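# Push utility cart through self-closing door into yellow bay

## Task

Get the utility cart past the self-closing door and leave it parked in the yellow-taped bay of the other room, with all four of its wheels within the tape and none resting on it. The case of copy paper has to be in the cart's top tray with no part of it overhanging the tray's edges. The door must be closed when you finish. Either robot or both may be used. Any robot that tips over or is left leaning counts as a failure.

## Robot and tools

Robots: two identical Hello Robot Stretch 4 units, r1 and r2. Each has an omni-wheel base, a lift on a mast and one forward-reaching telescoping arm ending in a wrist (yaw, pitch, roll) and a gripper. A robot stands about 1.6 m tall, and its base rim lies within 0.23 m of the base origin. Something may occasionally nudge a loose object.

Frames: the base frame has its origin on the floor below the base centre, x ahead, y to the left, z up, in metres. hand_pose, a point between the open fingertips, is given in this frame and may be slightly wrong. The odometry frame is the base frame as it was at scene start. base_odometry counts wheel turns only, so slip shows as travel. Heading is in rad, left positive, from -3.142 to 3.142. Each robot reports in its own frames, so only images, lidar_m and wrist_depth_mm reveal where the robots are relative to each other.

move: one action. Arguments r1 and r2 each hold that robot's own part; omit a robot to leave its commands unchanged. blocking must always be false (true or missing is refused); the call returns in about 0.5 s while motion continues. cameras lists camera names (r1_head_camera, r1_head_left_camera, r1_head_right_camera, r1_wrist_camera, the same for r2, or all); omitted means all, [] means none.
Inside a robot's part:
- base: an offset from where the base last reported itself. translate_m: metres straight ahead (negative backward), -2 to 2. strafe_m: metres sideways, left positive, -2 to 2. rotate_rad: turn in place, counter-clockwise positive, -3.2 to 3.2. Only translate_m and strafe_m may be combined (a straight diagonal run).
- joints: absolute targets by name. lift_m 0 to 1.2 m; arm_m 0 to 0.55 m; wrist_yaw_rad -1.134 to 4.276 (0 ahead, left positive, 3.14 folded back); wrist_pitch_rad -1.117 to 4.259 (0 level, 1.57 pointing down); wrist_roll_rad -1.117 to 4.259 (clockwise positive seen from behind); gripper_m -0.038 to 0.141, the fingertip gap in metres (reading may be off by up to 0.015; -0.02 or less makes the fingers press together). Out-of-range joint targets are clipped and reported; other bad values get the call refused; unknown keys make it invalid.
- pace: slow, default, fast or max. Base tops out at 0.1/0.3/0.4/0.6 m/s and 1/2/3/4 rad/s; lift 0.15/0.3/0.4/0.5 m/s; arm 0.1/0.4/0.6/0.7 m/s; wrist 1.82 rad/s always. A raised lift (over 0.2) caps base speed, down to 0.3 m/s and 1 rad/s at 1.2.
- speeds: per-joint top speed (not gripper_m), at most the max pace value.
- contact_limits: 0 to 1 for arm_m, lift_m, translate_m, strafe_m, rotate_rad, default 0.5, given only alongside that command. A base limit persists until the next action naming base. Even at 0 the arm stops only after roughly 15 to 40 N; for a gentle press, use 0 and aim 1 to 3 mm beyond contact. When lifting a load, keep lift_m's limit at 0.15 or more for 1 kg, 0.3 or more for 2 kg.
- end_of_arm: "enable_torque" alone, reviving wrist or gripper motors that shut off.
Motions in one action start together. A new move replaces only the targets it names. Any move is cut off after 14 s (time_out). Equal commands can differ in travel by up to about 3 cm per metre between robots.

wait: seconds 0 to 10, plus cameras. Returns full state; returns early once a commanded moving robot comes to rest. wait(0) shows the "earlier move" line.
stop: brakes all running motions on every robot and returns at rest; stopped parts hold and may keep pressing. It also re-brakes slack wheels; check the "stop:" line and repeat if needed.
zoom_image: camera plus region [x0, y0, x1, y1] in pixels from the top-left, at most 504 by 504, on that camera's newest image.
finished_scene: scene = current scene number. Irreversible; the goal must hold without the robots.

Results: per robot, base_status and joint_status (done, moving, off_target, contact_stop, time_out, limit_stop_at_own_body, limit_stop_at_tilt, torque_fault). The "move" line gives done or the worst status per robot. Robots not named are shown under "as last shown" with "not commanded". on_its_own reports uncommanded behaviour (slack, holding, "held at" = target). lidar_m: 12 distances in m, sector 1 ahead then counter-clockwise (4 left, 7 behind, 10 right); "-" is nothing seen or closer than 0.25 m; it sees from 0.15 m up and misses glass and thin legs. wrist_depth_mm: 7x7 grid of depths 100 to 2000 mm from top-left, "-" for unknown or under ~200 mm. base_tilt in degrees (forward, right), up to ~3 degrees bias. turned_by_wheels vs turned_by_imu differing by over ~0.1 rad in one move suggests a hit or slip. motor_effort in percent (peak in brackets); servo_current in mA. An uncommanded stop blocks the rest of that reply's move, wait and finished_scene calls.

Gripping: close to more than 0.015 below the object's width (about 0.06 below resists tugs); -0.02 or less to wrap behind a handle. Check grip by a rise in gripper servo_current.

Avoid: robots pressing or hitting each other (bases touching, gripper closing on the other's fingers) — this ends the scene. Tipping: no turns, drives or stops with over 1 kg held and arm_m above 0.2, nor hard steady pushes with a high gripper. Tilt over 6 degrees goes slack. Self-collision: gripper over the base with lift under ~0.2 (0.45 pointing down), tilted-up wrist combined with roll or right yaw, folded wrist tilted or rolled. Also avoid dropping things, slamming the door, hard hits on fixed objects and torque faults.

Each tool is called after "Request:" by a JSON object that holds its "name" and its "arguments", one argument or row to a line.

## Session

Request:
{"name": "move", "arguments": {
  "blocking": false
}}

Scene clock: 0.00 s.
r1.base_odometry: x=+0.000 y=+0.000 heading=+0.000
r1.turned_by_wheels: +0.000
r1.turned_by_imu: +0.000
r1.base_tilt: forward=-1.6 right=+1.3
r1.lidar_m: 0.96 1.73 2.02 2.40 3.92 1.60 0.85 0.77 0.78 0.89 0.77 0.78
r1.base_status: not commanded
r1.joint_positions: lift_m=+0.124 arm_m=+0.000 wrist_yaw_rad=+3.194 wrist_pitch_rad=+0.002 wrist_roll_rad=+0.000 gripper_m=+0.056
r1.joint_status: not commanded
r1.measured_speeds: all 0
r1.motor_effort: lift_m=+19 arm_m=-4 wheel_0=-2 wheel_1=+1 wheel_2=+0
r1.servo_current: wrist_yaw_rad=59 wrist_pitch_rad=46 wrist_roll_rad=46 gripper_m=39
r1.hand_pose: x=-0.1216 y=+0.0722 z=+0.3019 quat_wxyz=(-0.026, -0.001, +0.000, +1.000) (m; r1's base frame)
r1.wrist_depth_mm: - 135 - - - - - / - 123 135 - - - - / - 121 191 - - - - / 110 136 194 - - - - / 137 - - - 1618 - - / 226 - 190 1098 188 1160 1118 / 224 163 750 798 768 768 759
r2.base_odometry: x=+0.000 y=+0.000 heading=+0.000
r2.turned_by_wheels: +0.000
r2.turned_by_imu: +0.000
r2.base_tilt: forward=-0.6 right=+0.1
r2.lidar_m: 1.29 1.32 1.58 2.33 2.36 2.78 1.41 1.41 2.77 2.39 2.42 1.48
r2.base_status: not commanded
r2.joint_positions: lift_m=+0.200 arm_m=+0.000 wrist_yaw_rad=+3.211 wrist_pitch_rad=+0.001 wrist_roll_rad=+0.000 gripper_m=+0.056
r2.joint_status: not commanded
r2.measured_speeds: all 0
r2.motor_effort: lift_m=+18 arm_m=-4 wheel_0=-1 wheel_1=+1 wheel_2=+1
r2.servo_current: wrist_yaw_rad=46 wrist_pitch_rad=39 wrist_roll_rad=52 gripper_m=52
r2.hand_pose: x=-0.1229 y=+0.0671 z=+0.3779 quat_wxyz=(-0.035, -0.001, +0.000, +0.999) (m; r2's base frame)
r2.wrist_depth_mm: - - 137 - - - - / - - 137 - - - - / - 109 138 - - - - / - 140 175 - - - - / 214 - - - - - - / 213 1281 196 1255 190 1336 1182 / 208 243 866 - - 854 878
pictures: r1_head_camera, r1_head_left_camera, r1_head_right_camera, r1_wrist_camera, r2_head_camera, r2_head_left_camera, r2_head_right_camera, r2_wrist_camera
Images, in order (width x height): r1_head_camera 420x560, r1_head_left_camera 420x672, r1_head_right_camera 420x672, r1_wrist_camera 616x392, r2_head_camera 420x560, r2_head_left_camera 420x672, r2_head_right_camera 420x672, r2_wrist_camera 616x392.

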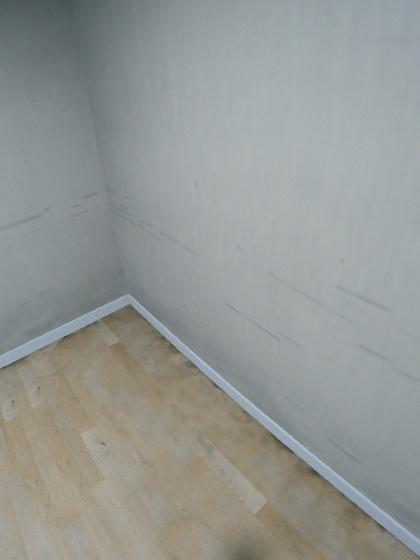

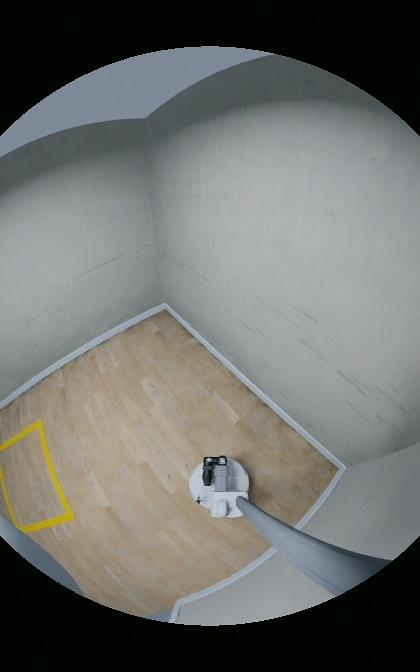

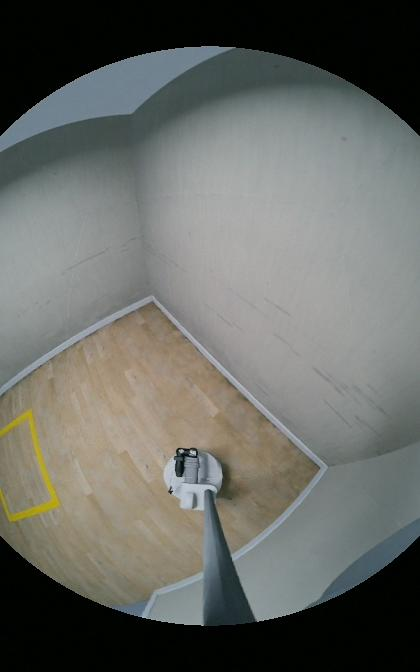

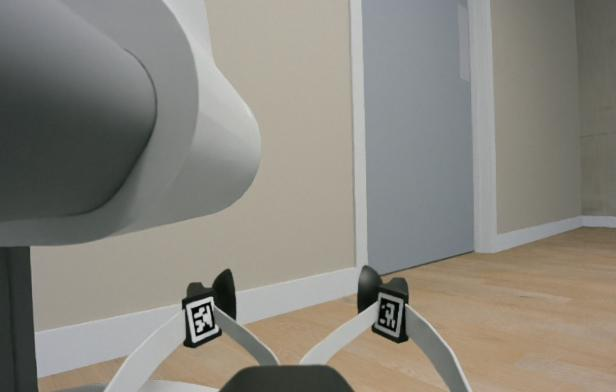

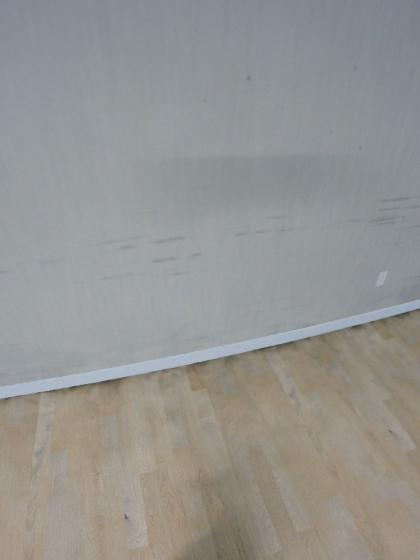

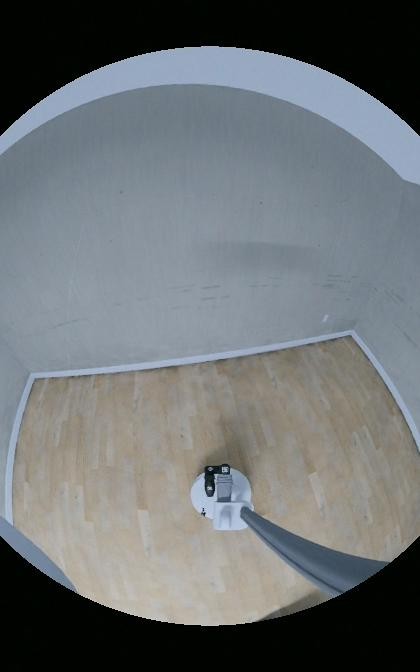

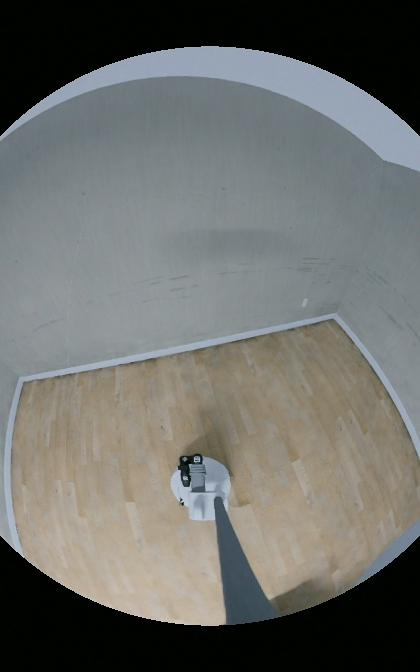

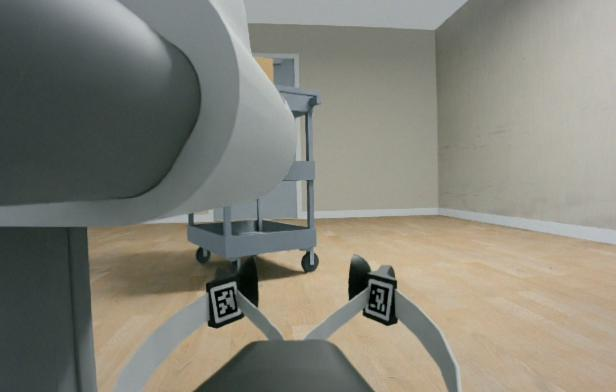

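Request:
{"name": "move", "arguments": {
  "r1": {"base":{"rotate_rad":2.95},"joints":{"lift_m":0.93,"wrist_yaw_rad":0}},
  "r2": {"base":{"rotate_rad":-2.97},"joints":{"lift_m":1.0,"wrist_yaw_rad":0}},
  "blocking": false,
  "cameras": []
}}

Request:
{"name": "wait", "arguments": {
  "seconds": 3,
  "cameras": []
}}

Request:
{"name": "wait", "arguments": {
  "seconds": 1,
  "cameras": ["r1_head_camera","r1_head_left_camera","r2_head_camera","r2_head_left_camera"]
}}

Scene clock: 10.60 s.
move: r1 moving; r2 moving
r1.base_odometry: x=+0.000 y=+0.000 heading=+0.253
r1.turned_by_wheels: +0.253
r1.turned_by_imu: +0.253
r1.base_tilt: forward=-1.6 right=+1.2
r1.lidar_m: 1.17 2.01 2.13 2.99 2.65 1.07 0.76 0.75 0.80 0.83 0.77 0.81
r1.base_status: rotate_rad moving
r1.joint_positions: lift_m=+0.162 arm_m=+0.000 wrist_yaw_rad=+2.607 wrist_pitch_rad=+0.002 wrist_roll_rad=+0.000 gripper_m=+0.056
r1.joint_status: lift_m moving; wrist_yaw_rad moving
r1.measured_speeds: translate_m=+0.000 strafe_m=+0.000 rotate_rad=+0.974 lift_m=+0.146 arm_m=+0.000 wrist_yaw_rad=-1.820 wrist_pitch_rad=+0.000 wrist_roll_rad=+0.000
r1.motor_effort: lift_m=+26(27) arm_m=-2(4) wheel_0=-8(10) wheel_1=-7(10) wheel_2=-7(7)
r1.servo_current: wrist_yaw_rad=117(117) wrist_pitch_rad=46(46) wrist_roll_rad=39(59) gripper_m=39(46)
r1.hand_pose: x=-0.0327 y=+0.2221 z=+0.3395 quat_wxyz=(+0.264, -0.001, +0.000, +0.965) (m; r1's base frame)
r1.wrist_depth_mm: - - 1366 - - - - / - - 1366 - - - - / - - 1366 - - - - / - - 1397 - - - - / - - 1308 - - - - / - - 190 1281 187 1229 1205 / - 809 809 854 854 831 866
r2.base_odometry: x=+0.000 y=+0.000 heading=-0.252
r2.turned_by_wheels: -0.252
r2.turned_by_imu: -0.244
r2.base_tilt: forward=-0.7 right=+0.1
r2.lidar_m: 1.36 1.30 1.40 1.96 2.31 2.47 3.56 1.42 3.27 2.46 2.39 1.81
r2.base_status: rotate_rad moving
r2.joint_positions: lift_m=+0.238 arm_m=+0.000 wrist_yaw_rad=+2.650 wrist_pitch_rad=+0.001 wrist_roll_rad=+0.000 gripper_m=+0.056
r2.joint_status: lift_m moving; wrist_yaw_rad moving
r2.measured_speeds: translate_m=+0.001 strafe_m=+0.000 rotate_rad=-0.977 lift_m=+0.146 arm_m=+0.000 wrist_yaw_rad=-1.734 wrist_pitch_rad=+0.000 wrist_roll_rad=+0.000
r2.motor_effort: lift_m=+21(24) arm_m=-4(4) wheel_0=+12(12) wheel_1=+8(10) wheel_2=+11(11)
r2.servo_current: wrist_yaw_rad=104(104) wrist_pitch_rad=39(46) wrist_roll_rad=39(59) gripper_m=46(52)
r2.hand_pose: x=-0.0420 y=+0.2132 z=+0.4157 quat_wxyz=(+0.243, -0.001, +0.000, +0.970) (m; r2's base frame)
r2.wrist_depth_mm: - - - - - - - / - - - - - - - / 232 - - - - - - / - - - - - - - / - - - - - - - / 1397 1397 196 1397 190 1430 1281 / 991 946 991 - - 960 946
pictures: none
No camera images: "cameras" was empty.

Scene clock: 13.60 s.
earlier move: r1 moving; r2 moving
r1.base_odometry: x=+0.000 y=+0.000 heading=+2.950
r1.turned_by_wheels: +2.697
r1.turned_by_imu: +2.711
r1.base_tilt: forward=-1.6 right=+1.3
r1.lidar_m: 0.99 0.77 0.73 0.81 0.79 0.77 0.86 1.27 2.04 2.20 3.28 2.24
r1.base_status: done
r1.joint_positions: lift_m=+0.925 arm_m=+0.000 wrist_yaw_rad=+0.003 wrist_pitch_rad=+0.002 wrist_roll_rad=+0.000 gripper_m=+0.056
r1.joint_status: lift_m moving; wrist_yaw_rad moving
r1.measured_speeds: translate_m=+0.000 strafe_m=+0.000 rotate_rad=+0.000 lift_m=+0.059 arm_m=+0.000 wrist_yaw_rad=+0.000 wrist_pitch_rad=+0.000 wrist_roll_rad=+0.000
r1.motor_effort: lift_m=+23(28) arm_m=-4(4) wheel_0=-2(10) wheel_1=+0(10) wheel_2=+0(8)
r1.servo_current: wrist_yaw_rad=39(117) wrist_pitch_rad=39(46) wrist_roll_rad=39(65) gripper_m=39(52)
r1.hand_pose: x=+0.4595 y=-0.0867 z=+1.1022 quat_wxyz=(+1.000, +0.000, +0.001, +0.001) (m; r1's base frame)
r1.wrist_depth_mm: - - 1025 - 1863 - - / - - 1025 - 1863 - - / - - - - 1921 - - / - - - - 1921 - - / - - - - - - - / - - 190 - 187 - - / - 141 - 136 1921 - -
r2.base_odometry: x=+0.000 y=+0.000 heading=-2.969
r2.turned_by_wheels: -2.717
r2.turned_by_imu: -2.644
r2.base_tilt: forward=-0.7 right=+0.1
r2.lidar_m: 1.40 3.54 2.52 2.39 1.93 1.39 1.28 1.35 1.85 2.34 2.41 3.25
r2.base_status: done
r2.joint_positions: lift_m=+0.996 arm_m=+0.000 wrist_yaw_rad=+0.003 wrist_pitch_rad=+0.001 wrist_roll_rad=+0.000 gripper_m=+0.056
r2.joint_status: lift_m moving; wrist_yaw_rad moving
r2.measured_speeds: translate_m=+0.000 strafe_m=+0.000 rotate_rad=+0.000 lift_m=+0.054 arm_m=+0.000 wrist_yaw_rad=+0.000 wrist_pitch_rad=+0.000 wrist_roll_rad=+0.000
r2.motor_effort: lift_m=+20(26) arm_m=-4(4) wheel_0=+4(13) wheel_1=+3(12) wheel_2=+4(11)
r2.servo_current: wrist_yaw_rad=59(124) wrist_pitch_rad=46(46) wrist_roll_rad=52(59) gripper_m=59(59)
r2.hand_pose: x=+0.4596 y=-0.0866 z=+1.1736 quat_wxyz=(+1.000, +0.000, +0.001, +0.001) (m; r2's base frame)
r2.wrist_depth_mm: - - - - - - - / - - - - - - - / - - - - - - - / - - - - - - - / - - - 1537 - - - / - - 195 1308 189 - - / - - - - - - -
wait: 3.00 s; no rest
pictures: none
No camera images: "cameras" was empty.

Scene clock: 14.03 s.
earlier move: r1 moving; r2 done
r1.base_odometry: x=+0.000 y=+0.000 heading=+2.950
r1.turned_by_wheels: +0.000
r1.turned_by_imu: +0.000
r1.base_tilt: forward=-1.6 right=+1.3
r1.lidar_m: 0.99 0.75 0.74 0.82 0.80 0.75 0.86 1.24 2.01 2.18 3.28 2.19
r1.base_status: done
r1.joint_positions: lift_m=+0.930 arm_m=+0.000 wrist_yaw_rad=+0.003 wrist_pitch_rad=+0.002 wrist_roll_rad=+0.000 gripper_m=+0.056
r1.joint_status: lift_m moving; wrist_yaw_rad moving
r1.measured_speeds: all 0
r1.motor_effort: lift_m=+24(28) arm_m=-4(4) wheel_0=-3(10) wheel_1=+0(10) wheel_2=+0(8)
r1.servo_current: wrist_yaw_rad=46(117) wrist_pitch_rad=46(46) wrist_roll_rad=39(65) gripper_m=33(52)
r1.hand_pose: x=+0.4595 y=-0.0867 z=+1.1072 quat_wxyz=(+1.000, +0.000, +0.001, +0.001) (m; r1's base frame)
r1.wrist_depth_mm: - - 1025 - 1921 - - / - - 1025 - 1921 - - / - - - - 1983 - - / - - - - 1921 - - / - - - - - - - / - - 190 - 187 - - / - 141 - 137 1921 - -
r2.base_odometry: x=+0.000 y=+0.000 heading=-2.969
r2.turned_by_wheels: +0.000
r2.turned_by_imu: +0.000
r2.base_tilt: forward=-0.7 right=+0.1
r2.lidar_m: 1.38 3.50 2.52 2.39 1.97 1.40 1.32 1.36 1.84 2.32 2.40 3.26
r2.base_status: done
r2.joint_positions: lift_m=+1.000 arm_m=+0.000 wrist_yaw_rad=+0.003 wrist_pitch_rad=+0.001 wrist_roll_rad=+0.000 gripper_m=+0.056
r2.joint_status: all done
r2.measured_speeds: all 0
r2.motor_effort: lift_m=+21(26) arm_m=-4(4) wheel_0=+3(13) wheel_1=+3(12) wheel_2=+3(11)
r2.servo_current: wrist_yaw_rad=46(124) wrist_pitch_rad=33(46) wrist_roll_rad=46(65) gripper_m=46(59)
r2.hand_pose: x=+0.4596 y=-0.0866 z=+1.1776 quat_wxyz=(+1.000, +0.000, +0.001, +0.001) (m; r2's base frame)
r2.wrist_depth_mm: - - - - - - - / - - - - - - - / - - - - - - - / - - - - - - - / - - - 1537 - - - / - - 195 1281 189 - - / - - - - - - -
wait: 0.43 of 1 s (r2 has come to rest)
pictures: r1_head_camera, r1_head_left_camera, r2_head_camera, r2_head_left_camera
Images, in order (width x height): r1_head_camera 420x560, r1_head_left_camera 420x672, r2_head_camera 420x560, r2_head_left_camera 420x672.

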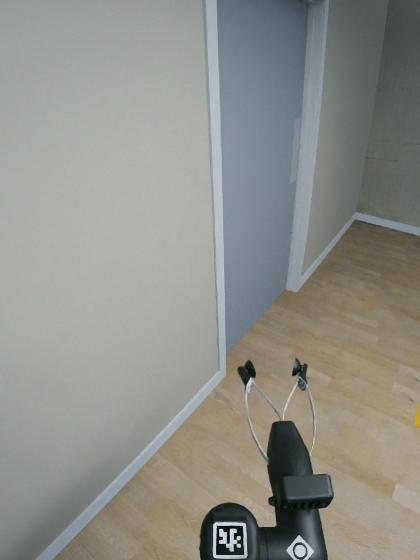

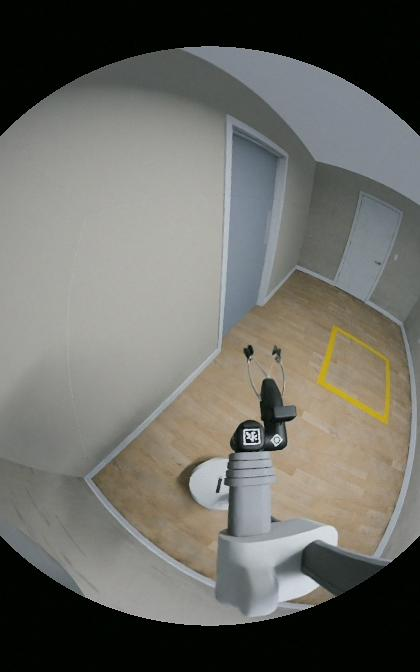

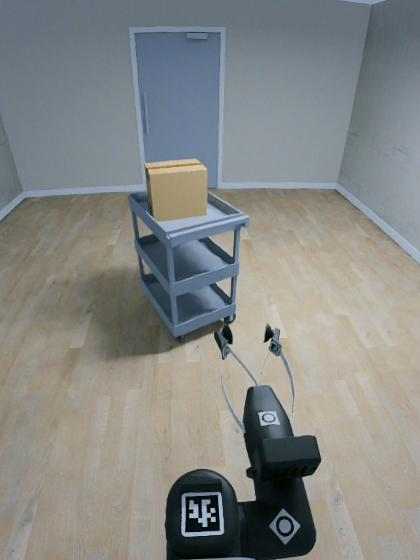

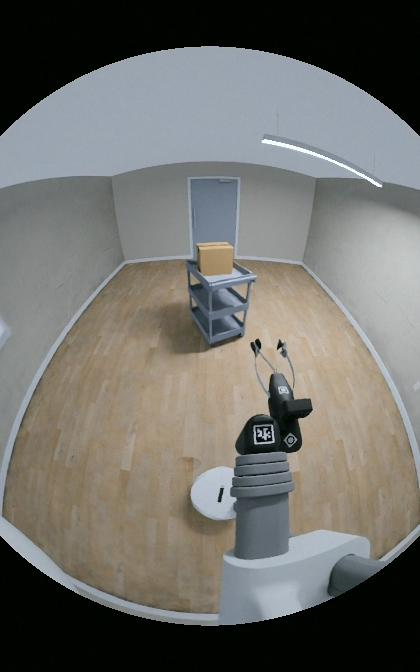

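Request:
{"name": "move", "arguments": {
  "r1": {"base":{"translate_m":0.86,"strafe_m":-1.26},"joints":{"gripper_m":0.065},"pace":"fast"},
  "r2": {"base":{"translate_m":1.0,"strafe_m":-0.68},"joints":{"lift_m":0.93,"gripper_m":0.1},"pace":"fast"},
  "blocking": false,
  "cameras": []
}}

Request:
{"name": "wait", "arguments": {
  "seconds": 4,
  "cameras": []
}}

Request:
{"name": "wait", "arguments": {
  "seconds": 3,
  "cameras": ["r2_head_camera"]
}}

Request:
{"name": "move", "arguments": {
  "r1": {"base":{"rotate_rad":0.96}},
  "r2": {"base":{"translate_m":1.0},"pace":"fast"},
  "blocking": false,
  "cameras": []
}}

Request:
{"name": "wait", "arguments": {
  "seconds": 2.5,
  "cameras": []
}}

Request:
{"name": "wait", "arguments": {
  "seconds": 2,
  "cameras": ["r1_head_camera","r1_head_left_camera","r2_head_camera","r2_head_left_camera"]
}}

Scene clock: 96.33 s.
earlier move: r1 done
move: r1 moving; r2 moving
r1.base_odometry: x=-0.016 y=+0.037 heading=+2.950
r1.turned_by_wheels: +0.000
r1.turned_by_imu: +0.000
r1.base_tilt: forward=-1.6 right=+1.2
r1.lidar_m: 1.01 0.78 0.74 0.83 0.83 0.79 0.86 1.33 2.01 2.17 3.20 2.20
r1.base_status: translate_m moving; strafe_m moving
r1.joint_positions: lift_m=+0.930 arm_m=+0.000 wrist_yaw_rad=+0.003 wrist_pitch_rad=+0.002 wrist_roll_rad=+0.000 gripper_m=+0.065
r1.joint_status: gripper_m moving; the others done
r1.measured_speeds: translate_m=+0.086 strafe_m=-0.127 rotate_rad=+0.001 lift_m=+0.000 arm_m=+0.000 wrist_yaw_rad=+0.000 wrist_pitch_rad=+0.000 wrist_roll_rad=+0.000
r1.motor_effort: lift_m=+24(24) arm_m=-4(4) wheel_0=+11(12) wheel_1=-4(7) wheel_2=-7(8)
r1.servo_current: wrist_yaw_rad=33(59) wrist_pitch_rad=39(46) wrist_roll_rad=52(59) gripper_m=39(65)
r1.hand_pose: x=+0.4595 y=-0.0867 z=+1.1072 quat_wxyz=(+1.000, +0.000, +0.001, +0.001) (m; r1's base frame)
r1.wrist_depth_mm: - - 991 - 1921 - - / - - 1025 - - - - / - - 1025 - - - - / - - 1008 - 1983 - - / - - 1025 - 1863 - - / - - 192 - 189 - - / - 142 - 137 1921 - -
r2.base_odometry: x=-0.038 y=+0.017 heading=-2.970
r2.turned_by_wheels: -0.001
r2.turned_by_imu: +0.000
r2.base_tilt: forward=-0.7 right=+0.1
r2.lidar_m: 1.37 3.58 2.53 2.38 2.01 1.42 1.34 1.40 1.86 2.32 2.37 3.20
r2.base_status: translate_m moving; strafe_m moving
r2.joint_positions: lift_m=+0.945 arm_m=+0.000 wrist_yaw_rad=+0.003 wrist_pitch_rad=+0.001 wrist_roll_rad=+0.000 gripper_m=+0.075
r2.joint_status: lift_m moving; gripper_m moving
r2.measured_speeds: translate_m=+0.135 strafe_m=-0.091 rotate_rad=-0.003 lift_m=-0.131 arm_m=+0.000 wrist_yaw_rad=+0.000 wrist_pitch_rad=+0.000 wrist_roll_rad=+0.000
r2.motor_effort: lift_m=+12(19) arm_m=-4(4) wheel_0=+12(12) wheel_1=-7(7) wheel_2=-12(13)
r2.servo_current: wrist_yaw_rad=46(52) wrist_pitch_rad=46(46) wrist_roll_rad=46(52) gripper_m=78(85)
r2.hand_pose: x=+0.4596 y=-0.0866 z=+1.1232 quat_wxyz=(+1.000, +0.000, +0.001, +0.001) (m; r2's base frame)
r2.wrist_depth_mm: - - - - - - - / - - - - - - - / - - - - - - - / - - - - - - - / - - - 1464 - - - / - - 191 1366 189 - - / - - - - - - -
pictures: none
No camera images: "cameras" was empty.

Scene clock: 100.33 s.
earlier move: r1 moving; r2 moving
r1.base_odometry: x=-0.573 y=+1.330 heading=+2.950
r1.turned_by_wheels: +0.000
r1.turned_by_imu: -0.005
r1.base_tilt: forward=-1.6 right=+1.3
r1.lidar_m: 1.64 1.35 1.28 1.34 2.00 2.12 2.04 1.57 1.54 1.64 2.47 2.56
r1.base_status: translate_m moving; strafe_m moving
r1.joint_positions: lift_m=+0.930 arm_m=+0.000 wrist_yaw_rad=+0.003 wrist_pitch_rad=+0.002 wrist_roll_rad=+0.000 gripper_m=+0.065
r1.joint_status: all done
r1.measured_speeds: translate_m=+0.127 strafe_m=-0.187 rotate_rad=+0.003 lift_m=+0.000 arm_m=+0.000 wrist_yaw_rad=+0.000 wrist_pitch_rad=+0.000 wrist_roll_rad=+0.000
r1.motor_effort: lift_m=+24(24) arm_m=-3(4) wheel_0=+1(13) wheel_1=+0(8) wheel_2=-1(8)
r1.servo_current: wrist_yaw_rad=46(78) wrist_pitch_rad=46(52) wrist_roll_rad=59(65) gripper_m=39(65)
r1.hand_pose: x=+0.4595 y=-0.0867 z=+1.1072 quat_wxyz=(+1.000, +0.000, +0.001, +0.001) (m; r1's base frame)
r1.wrist_depth_mm: 1118 - - - - - - / 1118 - - - - - - / 1138 - - - - - - / 1118 - - - - - - / 1118 - - - - - - / 1138 - 190 - 191 - - / 1118 142 - 143 - - -
r2.base_odometry: x=-1.101 y=+0.499 heading=-2.969
r2.turned_by_wheels: +0.000
r2.turned_by_imu: +0.002
r2.base_tilt: forward=-0.7 right=+0.1
r2.lidar_m: 3.50 0.72 0.73 3.09 3.18 2.39 2.27 2.37 1.69 1.63 1.68 2.25
r2.base_status: translate_m moving; strafe_m moving
r2.joint_positions: lift_m=+0.930 arm_m=+0.000 wrist_yaw_rad=+0.003 wrist_pitch_rad=+0.001 wrist_roll_rad=+0.000 gripper_m=+0.100
r2.joint_status: all done
r2.measured_speeds: all 0
r2.motor_effort: lift_m=+14(19) arm_m=-4(4) wheel_0=+4(15) wheel_1=-3(7) wheel_2=-2(14)
r2.servo_current: wrist_yaw_rad=39(65) wrist_pitch_rad=39(52) wrist_roll_rad=52(59) gripper_m=52(91)
r2.hand_pose: x=+0.4596 y=-0.0866 z=+1.1082 quat_wxyz=(+1.000, +0.000, +0.001, +0.001) (m; r2's base frame)
r2.wrist_depth_mm: - - - - - - - / - - - - - - - / - - - - - - - / - - - - - - - / - - - - - - - / - - 196 - 195 - - / - - - - - - -
wait: 4.00 s; no rest
pictures: none
No camera images: "cameras" was empty.

Scene clock: 100.57 s.
earlier move: r1 moving; r2 done
r1.base_odometry: x=-0.590 y=+1.370 heading=+2.950
r1.turned_by_wheels: +0.000
r1.turned_by_imu: +0.000
r1.base_tilt: forward=-1.6 right=+1.3
r1.lidar_m: 1.64 1.36 1.30 1.36 2.02 2.17 2.03 1.56 1.54 1.63 2.43 2.53
r1.base_status: translate_m moving; strafe_m moving
r1.joint_positions: lift_m=+0.930 arm_m=+0.000 wrist_yaw_rad=+0.003 wrist_pitch_rad=+0.002 wrist_roll_rad=+0.000 gripper_m=+0.065
r1.joint_status: all done
r1.measured_speeds: translate_m=+0.085 strafe_m=-0.127 rotate_rad=-0.002 lift_m=+0.000 arm_m=+0.000 wrist_yaw_rad=+0.000 wrist_pitch_rad=+0.000 wrist_roll_rad=+0.000
r1.motor_effort: lift_m=+24(24) arm_m=-4(4) wheel_0=+1(13) wheel_1=+1(8) wheel_2=+0(8)
r1.servo_current: wrist_yaw_rad=52(78) wrist_pitch_rad=39(52) wrist_roll_rad=46(65) gripper_m=46(65)
r1.hand_pose: x=+0.4595 y=-0.0867 z=+1.1072 quat_wxyz=(+1.000, +0.000, +0.001, +0.001) (m; r1's base frame)
r1.wrist_depth_mm: - - - - - - - / 1098 - - - - - - / 1118 - - - - - - / 1118 - - - - - - / 1098 - - - - - - / 1078 - 190 - 192 - - / - 142 - 143 - - -
r2.base_odometry: x=-1.101 y=+0.499 heading=-2.969
r2.turned_by_wheels: +0.000
r2.turned_by_imu: +0.000
r2.base_tilt: forward=-0.7 right=+0.1
r2.lidar_m: 3.50 0.70 0.75 3.09 3.22 2.42 2.27 2.35 1.73 1.62 1.69 2.30
r2.base_status: done
r2.joint_positions: lift_m=+0.930 arm_m=+0.000 wrist_yaw_rad=+0.003 wrist_pitch_rad=+0.001 wrist_roll_rad=+0.000 gripper_m=+0.100
r2.joint_status: all done
r2.measured_speeds: all 0
r2.motor_effort: lift_m=+14(19) arm_m=-4(4) wheel_0=+2(15) wheel_1=-4(7) wheel_2=-2(14)
r2.servo_current: wrist_yaw_rad=59(65) wrist_pitch_rad=39(52) wrist_roll_rad=46(59) gripper_m=46(91)
r2.hand_pose: x=+0.4596 y=-0.0866 z=+1.1082 quat_wxyz=(+1.000, +0.000, +0.001, +0.001) (m; r2's base frame)
r2.wrist_depth_mm: - - - - - - - / - - - - - - - / - - - - - - - / - - - - - - - / - - - - - - - / - - 195 - 195 - - / - - - - - - -
wait: 0.23 of 3 s (r2 has come to rest)
pictures: r2_head_camera
Images, in order (width x height): r2_head_camera 420x560.

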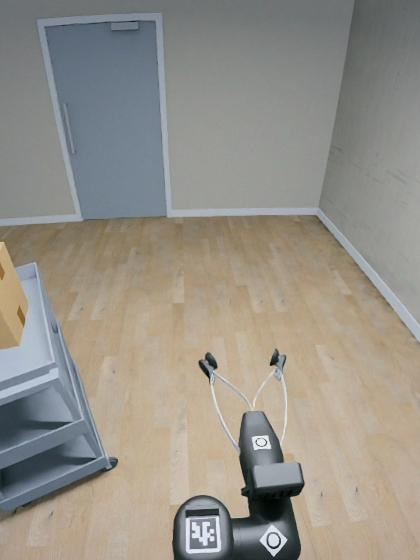

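Scene clock: 101.07 s.
earlier move: r1 done
move: r1 moving; r2 moving
r1.base_odometry: x=-0.604 y=+1.401 heading=-3.105
r1.turned_by_wheels: +0.229
r1.turned_by_imu: +0.229
r1.base_tilt: forward=-1.6 right=+1.3
r1.lidar_m: 1.45 1.34 1.32 1.55 2.20 2.21 1.69 1.48 1.50 1.86 2.50 2.35
r1.base_status: rotate_rad moving
r1.joint_positions: lift_m=+0.930 arm_m=+0.000 wrist_yaw_rad=+0.002 wrist_pitch_rad=+0.002 wrist_roll_rad=+0.000 gripper_m=+0.065
r1.joint_status: not commanded
r1.measured_speeds: translate_m=+0.001 strafe_m=+0.001 rotate_rad=+0.880 lift_m=+0.000 arm_m=+0.000 wrist_yaw_rad=+0.000 wrist_pitch_rad=+0.000 wrist_roll_rad=+0.000
r1.motor_effort: lift_m=+24(24) arm_m=-3(4) wheel_0=-8(14) wheel_1=-5(6) wheel_2=-7(7)
r1.servo_current: wrist_yaw_rad=59(65) wrist_pitch_rad=52(52) wrist_roll_rad=46(59) gripper_m=39(46)
r1.hand_pose: x=+0.4595 y=-0.0868 z=+1.1072 quat_wxyz=(+1.000, +0.000, +0.001, +0.001) (m; r1's base frame)
r1.wrist_depth_mm: - - - - - - 1921 / - 1182 - - - - 1863 / - 1160 - - - - - / 1118 1160 - - - - - / - 1205 - - - - - / - 1182 190 - 189 - - / - 142 - 136 - - -
r2.base_odometry: x=-1.141 y=+0.492 heading=-2.970
r2.turned_by_wheels: +0.000
r2.turned_by_imu: +0.000
r2.base_tilt: forward=-0.7 right=+0.1
r2.lidar_m: 3.46 0.68 0.72 3.09 3.21 2.47 2.30 2.40 1.71 1.63 1.68 2.23
r2.base_status: translate_m moving
r2.joint_positions: lift_m=+0.930 arm_m=+0.000 wrist_yaw_rad=+0.003 wrist_pitch_rad=+0.001 wrist_roll_rad=+0.000 gripper_m=+0.100
r2.joint_status: not commanded
r2.measured_speeds: translate_m=+0.153 strafe_m=+0.000 rotate_rad=-0.009 lift_m=+0.000 arm_m=+0.000 wrist_yaw_rad=+0.000 wrist_pitch_rad=+0.000 wrist_roll_rad=+0.000
r2.motor_effort: lift_m=+14(14) arm_m=-4(4) wheel_0=+9(13) wheel_1=+7(8) wheel_2=-14(15)
r2.servo_current: wrist_yaw_rad=39(52) wrist_pitch_rad=46(46) wrist_roll_rad=46(52) gripper_m=46(52)
r2.hand_pose: x=+0.4595 y=-0.0867 z=+1.1082 quat_wxyz=(+1.000, +0.000, +0.001, +0.001) (m; r2's base frame)
r2.wrist_depth_mm: - - - - - - - / - - - - - - - / - - - - - - - / - - - - - - - / - - - - - - - / - - 196 - 195 - - / - - - - - - -
pictures: none
No camera images: "cameras" was empty.

Scene clock: 102.33 s.
earlier move: r1 done; r2 moving
r1.base_odometry: x=-0.605 y=+1.401 heading=-2.374
r1.turned_by_wheels: +0.731
r1.turned_by_imu: +0.735
r1.base_tilt: forward=-1.6 right=+1.3
r1.lidar_m: 1.36 1.32 1.83 2.20 2.15 1.58 1.49 1.57 2.16 2.50 1.82 1.41
r1.base_status: done
r1.joint_positions: lift_m=+0.930 arm_m=+0.000 wrist_yaw_rad=+0.002 wrist_pitch_rad=+0.002 wrist_roll_rad=+0.000 gripper_m=+0.065
r1.joint_status: not commanded
r1.measured_speeds: all 0
r1.motor_effort: lift_m=+24(24) arm_m=-4(4) wheel_0=-3(14) wheel_1=-1(8) wheel_2=-2(8)
r1.servo_current: wrist_yaw_rad=46(65) wrist_pitch_rad=39(52) wrist_roll_rad=46(59) gripper_m=46(46)
r1.hand_pose: x=+0.4595 y=-0.0868 z=+1.1072 quat_wxyz=(+1.000, +0.000, +0.001, +0.001) (m; r1's base frame)
r1.wrist_depth_mm: - 1060 - - - - - / - 1118 - - - 1138 - / - 1118 - - - 1138 - / - 1042 - - - 1138 - / - 1078 - - - 1118 - / - 1060 190 - 189 1118 - / - 143 - 137 - - -
r2.base_odometry: x=-1.541 y=+0.422 heading=-2.969
r2.turned_by_wheels: +0.000
r2.turned_by_imu: +0.001
r2.base_tilt: forward=-0.6 right=+0.1
r2.lidar_m: 3.07 0.91 0.41 0.45 3.23 2.88 2.74 2.35 1.71 1.62 1.68 2.25
r2.base_status: translate_m moving
r2.joint_positions: lift_m=+0.930 arm_m=+0.000 wrist_yaw_rad=+0.003 wrist_pitch_rad=+0.001 wrist_roll_rad=+0.000 gripper_m=+0.100
r2.joint_status: not commanded
r2.measured_speeds: translate_m=+0.380 strafe_m=-0.001 rotate_rad=-0.002 lift_m=+0.000 arm_m=+0.000 wrist_yaw_rad=+0.000 wrist_pitch_rad=+0.000 wrist_roll_rad=+0.000
r2.motor_effort: lift_m=+14(14) arm_m=-4(4) wheel_0=+4(14) wheel_1=+6(9) wheel_2=-8(15)
r2.servo_current: wrist_yaw_rad=52(59) wrist_pitch_rad=33(46) wrist_roll_rad=52(59) gripper_m=46(59)
r2.hand_pose: x=+0.4595 y=-0.0867 z=+1.1082 quat_wxyz=(+1.000, +0.000, +0.001, +0.001) (m; r2's base frame)
r2.wrist_depth_mm: - - - - - - - / - - - - - - - / - - - - - - - / - - - - - - - / - - - - - - - / - - 195 - 195 - - / - - - - - - -
wait: 1.27 of 2.5 s (r1 has come to rest)
pictures: none
No camera images: "cameras" was empty.

Scene clock: 104.33 s.
earlier move: r2 moving
r1.base_odometry: x=-0.605 y=+1.401 heading=-2.374
r1.turned_by_wheels: +0.000
r1.turned_by_imu: +0.000
r1.base_tilt: forward=-1.6 right=+1.3
r1.lidar_m: 1.34 1.35 1.85 2.18 2.16 1.56 1.47 1.57 2.16 2.51 1.83 1.40
r1.base_status: done
r1.joint_positions: lift_m=+0.930 arm_m=+0.000 wrist_yaw_rad=+0.002 wrist_pitch_rad=+0.002 wrist_roll_rad=+0.000 gripper_m=+0.065
r1.joint_status: not commanded
r1.measured_speeds: all 0
r1.motor_effort: lift_m=+24(24) arm_m=-3(4) wheel_0=-3(14) wheel_1=-1(8) wheel_2=-2(8)
r1.servo_current: wrist_yaw_rad=46(65) wrist_pitch_rad=39(52) wrist_roll_rad=46(72) gripper_m=39(46)
r1.hand_pose: x=+0.4595 y=-0.0868 z=+1.1072 quat_wxyz=(+1.000, +0.000, +0.001, +0.001) (m; r1's base frame)
r1.wrist_depth_mm: - 1078 - - - - - / - 1098 - - - 1138 - / - 1118 - - - 1118 - / - 1060 - - - 1118 - / - 1060 - - - 1138 - / - 1025 191 - 190 1098 - / - 143 - 136 - - -
r2.base_odometry: x=-2.086 y=+0.327 heading=-2.969
r2.turned_by_wheels: +0.000
r2.turned_by_imu: +0.001
r2.base_tilt: forward=-0.7 right=+0.1
r2.lidar_m: 2.52 2.63 0.71 0.53 0.50 0.56 3.31 2.37 1.68 1.60 1.65 2.22
r2.base_status: translate_m moving
r2.joint_positions: lift_m=+0.930 arm_m=+0.000 wrist_yaw_rad=+0.003 wrist_pitch_rad=+0.001 wrist_roll_rad=+0.000 gripper_m=+0.100
r2.joint_status: not commanded
r2.measured_speeds: translate_m=+0.023 strafe_m=+0.000 rotate_rad=-0.001 lift_m=+0.000 arm_m=+0.000 wrist_yaw_rad=+0.000 wrist_pitch_rad=+0.000 wrist_roll_rad=+0.000
r2.motor_effort: lift_m=+14(14) arm_m=-4(4) wheel_0=-2(14) wheel_1=+4(9) wheel_2=-1(15)
r2.servo_current: wrist_yaw_rad=39(59) wrist_pitch_rad=39(46) wrist_roll_rad=46(59) gripper_m=52(59)
r2.hand_pose: x=+0.4595 y=-0.0867 z=+1.1082 quat_wxyz=(+1.000, +0.000, +0.001, +0.001) (m; r2's base frame)
r2.wrist_depth_mm: - - - - - - - / - - - - - - - / - - - - - - - / - - - - - - - / - - - - - - - / - - 195 - 195 - - / - - - - - - -
wait: 2.00 s; no rest
pictures: r1_head_camera, r1_head_left_camera, r2_head_camera, r2_head_left_camera
Images, in order (width x height): r1_head_camera 420x560, r1_head_left_camera 420x672, r2_head_camera 420x560, r2_head_left_camera 420x672.

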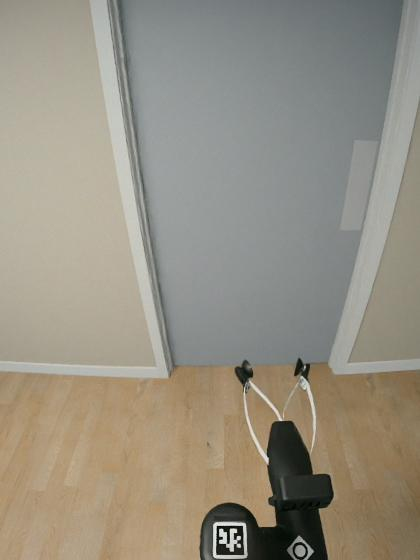

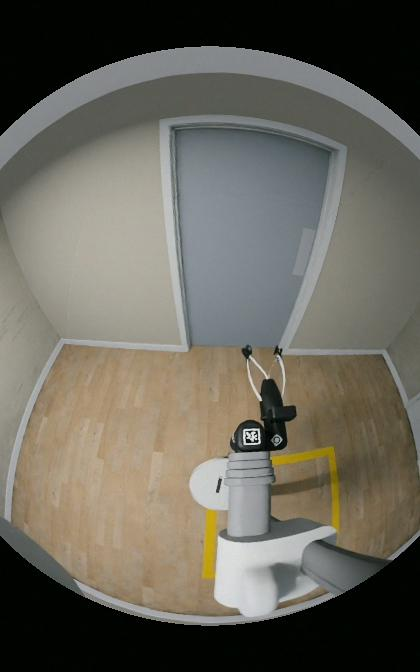

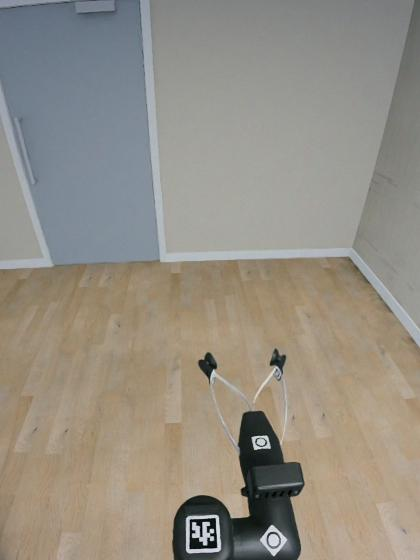

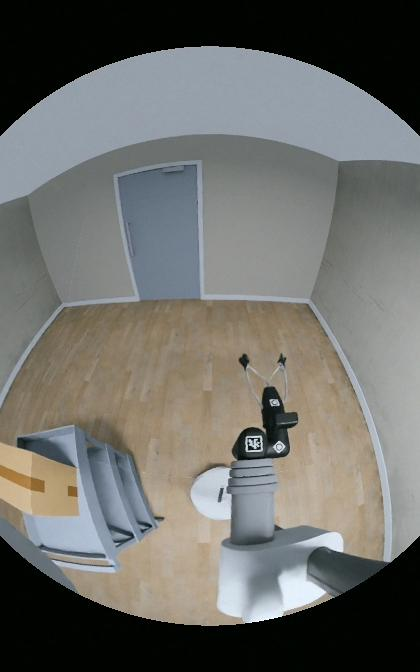

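Request:
{"name": "move", "arguments": {
  "r1": {"base":{"strafe_m":-0.22}},
  "r2": {"base":{"translate_m":1.78,"strafe_m":0.83}},
  "blocking": false,
  "cameras": []
}}

Request:
{"name": "wait", "arguments": {
  "seconds": 4,
  "cameras": []
}}

Request:
{"name": "wait", "arguments": {
  "seconds": 8,
  "cameras": ["r2_head_left_camera"]
}}

Request:
{"name": "move", "arguments": {
  "r2": {"base":{"rotate_rad":0.61},"joints":{"arm_m":0.1}},
  "blocking": false,
  "cameras": []
}}

Request:
{"name": "wait", "arguments": {
  "seconds": 1.5,
  "cameras": ["r2_head_camera","r2_wrist_camera","r2_head_left_camera"]
}}

Scene clock: 119.50 s.
earlier move: r2 done
move: r1 moving; r2 moving
r1.base_odometry: x=-0.630 y=+1.427 heading=-2.374
r1.turned_by_wheels: +0.000
r1.turned_by_imu: +0.000
r1.base_tilt: forward=-1.6 right=+1.3
r1.lidar_m: 1.35 1.32 1.79 2.22 2.15 1.58 1.49 1.58 2.17 2.46 1.84 1.41
r1.base_status: strafe_m moving
r1.joint_positions: lift_m=+0.930 arm_m=+0.000 wrist_yaw_rad=+0.002 wrist_pitch_rad=+0.002 wrist_roll_rad=+0.000 gripper_m=+0.065
r1.joint_status: not commanded
r1.measured_speeds: translate_m=+0.000 strafe_m=-0.141 rotate_rad=-0.001 lift_m=+0.000 arm_m=+0.000 wrist_yaw_rad=+0.000 wrist_pitch_rad=+0.000 wrist_roll_rad=+0.000
r1.motor_effort: lift_m=+24(24) arm_m=-4(4) wheel_0=+9(10) wheel_1=-9(10) wheel_2=+0(2)
r1.servo_current: wrist_yaw_rad=46(59) wrist_pitch_rad=39(52) wrist_roll_rad=39(59) gripper_m=39(46)
r1.hand_pose: x=+0.4595 y=-0.0868 z=+1.1072 quat_wxyz=(+1.000, +0.000, +0.001, +0.001) (m; r1's base frame)
r1.wrist_depth_mm: - 1060 - - - - - / - 1042 - - - 1078 - / - 1060 - - - 1118 - / - 1078 - - - 1118 - / - 1118 - - - 1118 - / - 1078 190 - 188 1042 - / - 156 - 136 - 1078 -
r2.base_odometry: x=-2.115 y=+0.307 heading=-2.969
r2.turned_by_wheels: +0.000
r2.turned_by_imu: +0.001
r2.base_tilt: forward=-0.7 right=+0.1
r2.lidar_m: 2.49 2.59 3.29 0.52 0.49 0.53 3.35 2.38 1.70 1.59 1.66 2.24
r2.base_status: translate_m moving; strafe_m moving
r2.joint_positions: lift_m=+0.930 arm_m=+0.000 wrist_yaw_rad=+0.003 wrist_pitch_rad=+0.001 wrist_roll_rad=+0.000 gripper_m=+0.100
r2.joint_status: not commanded
r2.measured_speeds: translate_m=+0.122 strafe_m=+0.056 rotate_rad=+0.000 lift_m=+0.000 arm_m=+0.000 wrist_yaw_rad=+0.000 wrist_pitch_rad=+0.000 wrist_roll_rad=+0.000
r2.motor_effort: lift_m=+14(14) arm_m=-4(4) wheel_0=+4(7) wheel_1=+10(12) wheel_2=-11(12)
r2.servo_current: wrist_yaw_rad=52(59) wrist_pitch_rad=39(46) wrist_roll_rad=39(59) gripper_m=46(52)
r2.hand_pose: x=+0.4595 y=-0.0867 z=+1.1082 quat_wxyz=(+1.000, +0.000, +0.001, +0.001) (m; r2's base frame)
r2.wrist_depth_mm: - - - - - - - / - - - - - - - / - - - - - - - / - - - - - - - / - - - - - - - / - - 195 - 195 - - / - - - - - - -
pictures: none
No camera images: "cameras" was empty.

Scene clock: 121.03 s.
earlier move: r1 done; r2 moving
r1.base_odometry: x=-0.757 y=+1.559 heading=-2.374
r1.turned_by_wheels: +0.000
r1.turned_by_imu: -0.001
r1.base_tilt: forward=-1.6 right=+1.3
r1.lidar_m: 1.35 1.40 1.81 2.40 2.16 1.58 1.50 1.58 2.17 2.27 1.85 1.35
r1.base_status: done
r1.joint_positions: lift_m=+0.930 arm_m=+0.000 wrist_yaw_rad=+0.002 wrist_pitch_rad=+0.002 wrist_roll_rad=+0.000 gripper_m=+0.065
r1.joint_status: not commanded
r1.measured_speeds: all 0
r1.motor_effort: lift_m=+24(24) arm_m=-4(4) wheel_0=+1(11) wheel_1=+0(10) wheel_2=+0(2)
r1.servo_current: wrist_yaw_rad=46(72) wrist_pitch_rad=39(52) wrist_roll_rad=59(65) gripper_m=46(52)
r1.hand_pose: x=+0.4595 y=-0.0868 z=+1.1072 quat_wxyz=(+1.000, +0.000, +0.001, +0.001) (m; r1's base frame)
r1.wrist_depth_mm: - - - - 1098 - - / 1042 - - - 1118 - - / 1042 - - - 1138 - - / 1060 - - - 1138 - - / 1025 - - - 1138 - - / 1060 - 190 - 189 - - / 1060 143 - 136 1138 - -
r2.base_odometry: x=-2.454 y=+0.071 heading=-2.969
r2.turned_by_wheels: +0.000
r2.turned_by_imu: +0.001
r2.base_tilt: forward=-0.7 right=+0.1
r2.lidar_m: 2.11 2.16 2.94 2.98 0.51 0.57 3.79 2.61 1.88 1.76 1.84 2.20
r2.base_status: translate_m moving; strafe_m moving
r2.joint_positions: lift_m=+0.930 arm_m=+0.000 wrist_yaw_rad=+0.003 wrist_pitch_rad=+0.001 wrist_roll_rad=+0.000 gripper_m=+0.100
r2.joint_status: not commanded
r2.measured_speeds: translate_m=+0.272 strafe_m=+0.127 rotate_rad=-0.005 lift_m=+0.000 arm_m=+0.000 wrist_yaw_rad=+0.000 wrist_pitch_rad=+0.000 wrist_roll_rad=+0.000
r2.motor_effort: lift_m=+14(14) arm_m=-4(4) wheel_0=+5(9) wheel_1=+6(12) wheel_2=-8(14)
r2.servo_current: wrist_yaw_rad=46(59) wrist_pitch_rad=39(52) wrist_roll_rad=46(59) gripper_m=52(59)
r2.hand_pose: x=+0.4595 y=-0.0867 z=+1.1082 quat_wxyz=(+1.000, +0.000, +0.001, +0.001) (m; r2's base frame)
r2.wrist_depth_mm: - - - - - - - / - - - - - - - / - - - - - - - / - - - - - - - / - - - - - - - / - - 187 - 185 - - / - - - - - - -
wait: 1.53 of 4 s (r1 has come to rest)
pictures: none
No camera images: "cameras" was empty.

Scene clock: 126.93 s.
earlier move: r2 done
r1.base_odometry: x=-0.757 y=+1.559 heading=-2.374
r1.turned_by_wheels: +0.000
r1.turned_by_imu: +0.000
r1.base_tilt: forward=-1.6 right=+1.3
r1.lidar_m: 1.35 1.38 1.80 2.41 2.16 1.56 1.49 1.56 2.21 2.25 1.85 1.36
r1.base_status: done
r1.joint_positions: lift_m=+0.930 arm_m=+0.000 wrist_yaw_rad=+0.002 wrist_pitch_rad=+0.002 wrist_roll_rad=+0.000 gripper_m=+0.065
r1.joint_status: not commanded
r1.measured_speeds: all 0
r1.motor_effort: lift_m=+23(24) arm_m=-4(4) wheel_0=+1(11) wheel_1=+0(10) wheel_2=+0(2)
r1.servo_current: wrist_yaw_rad=52(72) wrist_pitch_rad=46(52) wrist_roll_rad=39(78) gripper_m=39(52)
r1.hand_pose: x=+0.4595 y=-0.0868 z=+1.1072 quat_wxyz=(+1.000, +0.000, +0.001, +0.001) (m; r1's base frame)
r1.wrist_depth_mm: - - - - 1138 - - / 1060 - - - 1138 - - / 1042 - - - 1118 - - / 1042 - - - 1118 - - / 1060 - - - 1118 - - / 1042 - 191 - 189 - - / 1060 143 - 137 1160 - -
r2.base_odometry: x=-3.697 y=-0.796 heading=-2.969
r2.turned_by_wheels: +0.000
r2.turned_by_imu: +0.003
r2.base_tilt: forward=-0.6 right=+0.1
r2.lidar_m: 0.72 0.77 1.00 2.36 2.47 3.30 1.56 3.48 2.50 2.38 1.06 0.76
r2.base_status: done
r2.joint_positions: lift_m=+0.930 arm_m=+0.000 wrist_yaw_rad=+0.003 wrist_pitch_rad=+0.001 wrist_roll_rad=+0.000 gripper_m=+0.100
r2.joint_status: not commanded
r2.measured_speeds: all 0
r2.motor_effort: lift_m=+14(14) arm_m=-4(4) wheel_0=+4(9) wheel_1=+2(12) wheel_2=-3(14)
r2.servo_current: wrist_yaw_rad=46(65) wrist_pitch_rad=39(52) wrist_roll_rad=33(65) gripper_m=52(59)
r2.hand_pose: x=+0.4595 y=-0.0867 z=+1.1082 quat_wxyz=(+1.000, +0.000, +0.001, +0.001) (m; r2's base frame)
r2.wrist_depth_mm: - - - - - - - / - - - - - - - / - - - - - - - / - - - - - - - / - - - - - - - / - - 189 - 185 - - / - - - - - - -
wait: 5.90 of 8 s (r2 has come to rest)
pictures: r2_head_left_camera
Images, in order (width x height): r2_head_left_camera 420x672.

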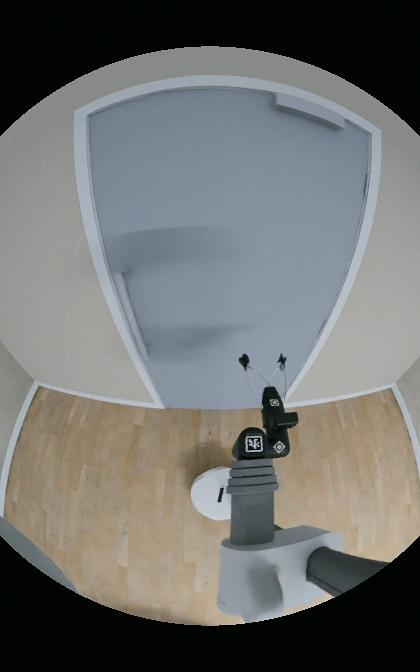

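Scene clock: 127.43 s.
move: r2 moving
r1: as last shown
r1.base_tilt: forward=-1.5 right=+1.3
r1.lidar_m: 1.35 1.41 1.86 2.41 2.16 1.56 1.50 1.58 2.15 2.28 1.81 1.35
r1.motor_effort: lift_m=+24(24) arm_m=-4(4) wheel_0=+1(1) wheel_1=+0(1) wheel_2=+0(0)
r1.servo_current: wrist_yaw_rad=52(59) wrist_pitch_rad=39(46) wrist_roll_rad=59(65) gripper_m=39(52)
r1.wrist_depth_mm: - - - - 1098 - - / 1042 - - - 1118 - - / 1042 - - - 1138 - - / 1025 - - - 1118 - - / 1060 - - - 1118 - - / 1042 - 190 - 189 - - / 1042 143 - 137 1138 - -
r2.base_odometry: x=-3.697 y=-0.796 heading=-2.741
r2.turned_by_wheels: +0.228
r2.turned_by_imu: +0.221
r2.base_tilt: forward=-0.7 right=+0.1
r2.lidar_m: 0.71 0.78 1.34 2.38 2.68 1.68 1.57 2.88 2.39 1.69 0.89 0.73
r2.base_status: rotate_rad moving
r2.joint_positions: lift_m=+0.930 arm_m=+0.051 wrist_yaw_rad=+0.002 wrist_pitch_rad=+0.001 wrist_roll_rad=+0.000 gripper_m=+0.100
r2.joint_status: arm_m moving
r2.measured_speeds: translate_m=+0.002 strafe_m=-0.002 rotate_rad=+0.882 lift_m=+0.000 arm_m=+0.195 wrist_yaw_rad=+0.000 wrist_pitch_rad=+0.000 wrist_roll_rad=+0.000
r2.motor_effort: lift_m=+14(14) arm_m=+10(12) wheel_0=-6(10) wheel_1=-7(11) wheel_2=-11(11)
r2.servo_current: wrist_yaw_rad=52(59) wrist_pitch_rad=39(46) wrist_roll_rad=39(59) gripper_m=46(59)
r2.hand_pose: x=+0.5101 y=-0.0868 z=+1.1082 quat_wxyz=(+1.000, +0.000, +0.001, +0.001) (m; r2's base frame)
r2.wrist_depth_mm: - - - - - 404 394 / 462 - - - - 407 394 / 462 - - - - - 397 / 466 - - - - - 399 / 466 - - - - - 399 / 480 - 187 - 185 - 402 / 480 - - - - - 402
pictures: none
No camera images: "cameras" was empty.

Scene clock: 128.40 s.
earlier move: r2 done
r1.base_odometry: x=-0.757 y=+1.559 heading=-2.374
r1.turned_by_wheels: +0.000
r1.turned_by_imu: +0.000
r1.base_tilt: forward=-1.6 right=+1.3
r1.lidar_m: 1.33 1.41 1.82 2.42 2.15 1.58 1.49 1.55 2.18 2.29 1.81 1.33
r1.base_status: not commanded
r1.joint_positions: lift_m=+0.930 arm_m=+0.000 wrist_yaw_rad=+0.002 wrist_pitch_rad=+0.002 wrist_roll_rad=+0.000 gripper_m=+0.065
r1.joint_status: not commanded
r1.measured_speeds: all 0
r1.motor_effort: lift_m=+24(24) arm_m=-4(4) wheel_0=+0(1) wheel_1=+0(1) wheel_2=+0(0)
r1.servo_current: wrist_yaw_rad=46(59) wrist_pitch_rad=39(52) wrist_roll_rad=46(72) gripper_m=46(52)
r1.hand_pose: x=+0.4595 y=-0.0868 z=+1.1072 quat_wxyz=(+1.000, +0.000, +0.001, +0.001) (m; r1's base frame)
r1.wrist_depth_mm: - - - - 1098 - - / 1042 - - - 1138 - - / 1060 - - - 1160 - - / 1060 - - - 1182 - - / 1060 - - - 1138 - - / 1025 - 191 - 189 - - / 1060 143 - 137 1138 - -
r2.base_odometry: x=-3.697 y=-0.796 heading=-2.359
r2.turned_by_wheels: +0.382
r2.turned_by_imu: +0.372
r2.base_tilt: forward=-0.7 right=+0.1
r2.lidar_m: 0.76 1.11 2.35 2.53 3.60 1.58 3.26 2.44 2.35 1.01 0.75 0.72
r2.base_status: done
r2.joint_positions: lift_m=+0.930 arm_m=+0.100 wrist_yaw_rad=+0.002 wrist_pitch_rad=+0.001 wrist_roll_rad=+0.000 gripper_m=+0.100
r2.joint_status: all done
r2.measured_speeds: all 0
r2.motor_effort: lift_m=+14(14) arm_m=+7(12) wheel_0=-2(10) wheel_1=-2(11) wheel_2=-4(11)
r2.servo_current: wrist_yaw_rad=46(59) wrist_pitch_rad=33(52) wrist_roll_rad=52(59) gripper_m=52(59)
r2.hand_pose: x=+0.5593 y=-0.0868 z=+1.1082 quat_wxyz=(+1.000, +0.000, +0.001, +0.001) (m; r2's base frame)
r2.wrist_depth_mm: - - 554 - 404 366 334 / - - 559 - - 373 338 / - - 559 - - 373 340 / - - 564 - - 375 342 / - - 455 - - 377 343 / - - 195 - 185 370 340 / - - - - - 382 345
wait: 0.97 of 1.5 s (r2 has come to rest)
pictures: r2_head_camera, r2_head_left_camera, r2_wrist_camera
Images, in order (width x height): r2_head_camera 420x560, r2_head_left_camera 420x672, r2_wrist_camera 616x392.

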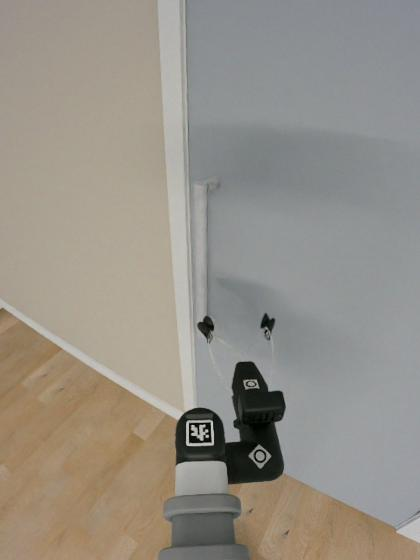

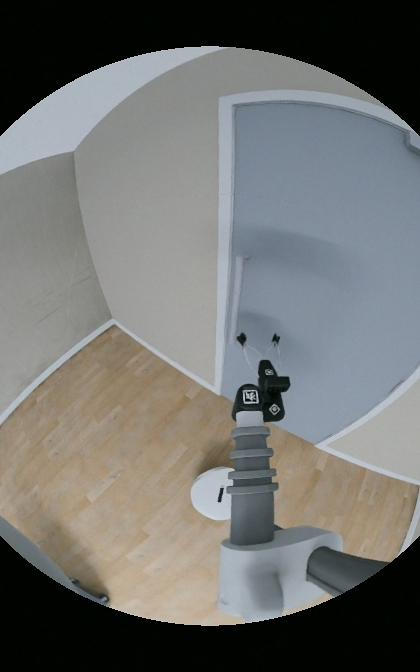

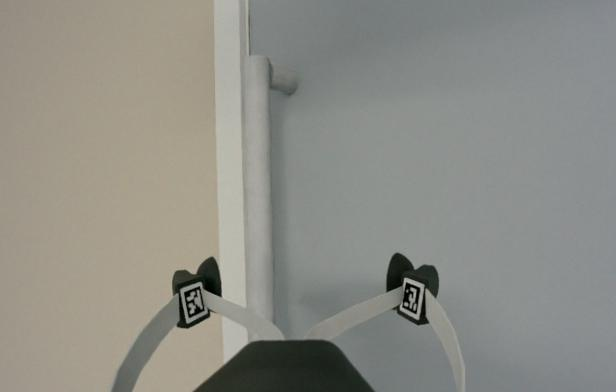

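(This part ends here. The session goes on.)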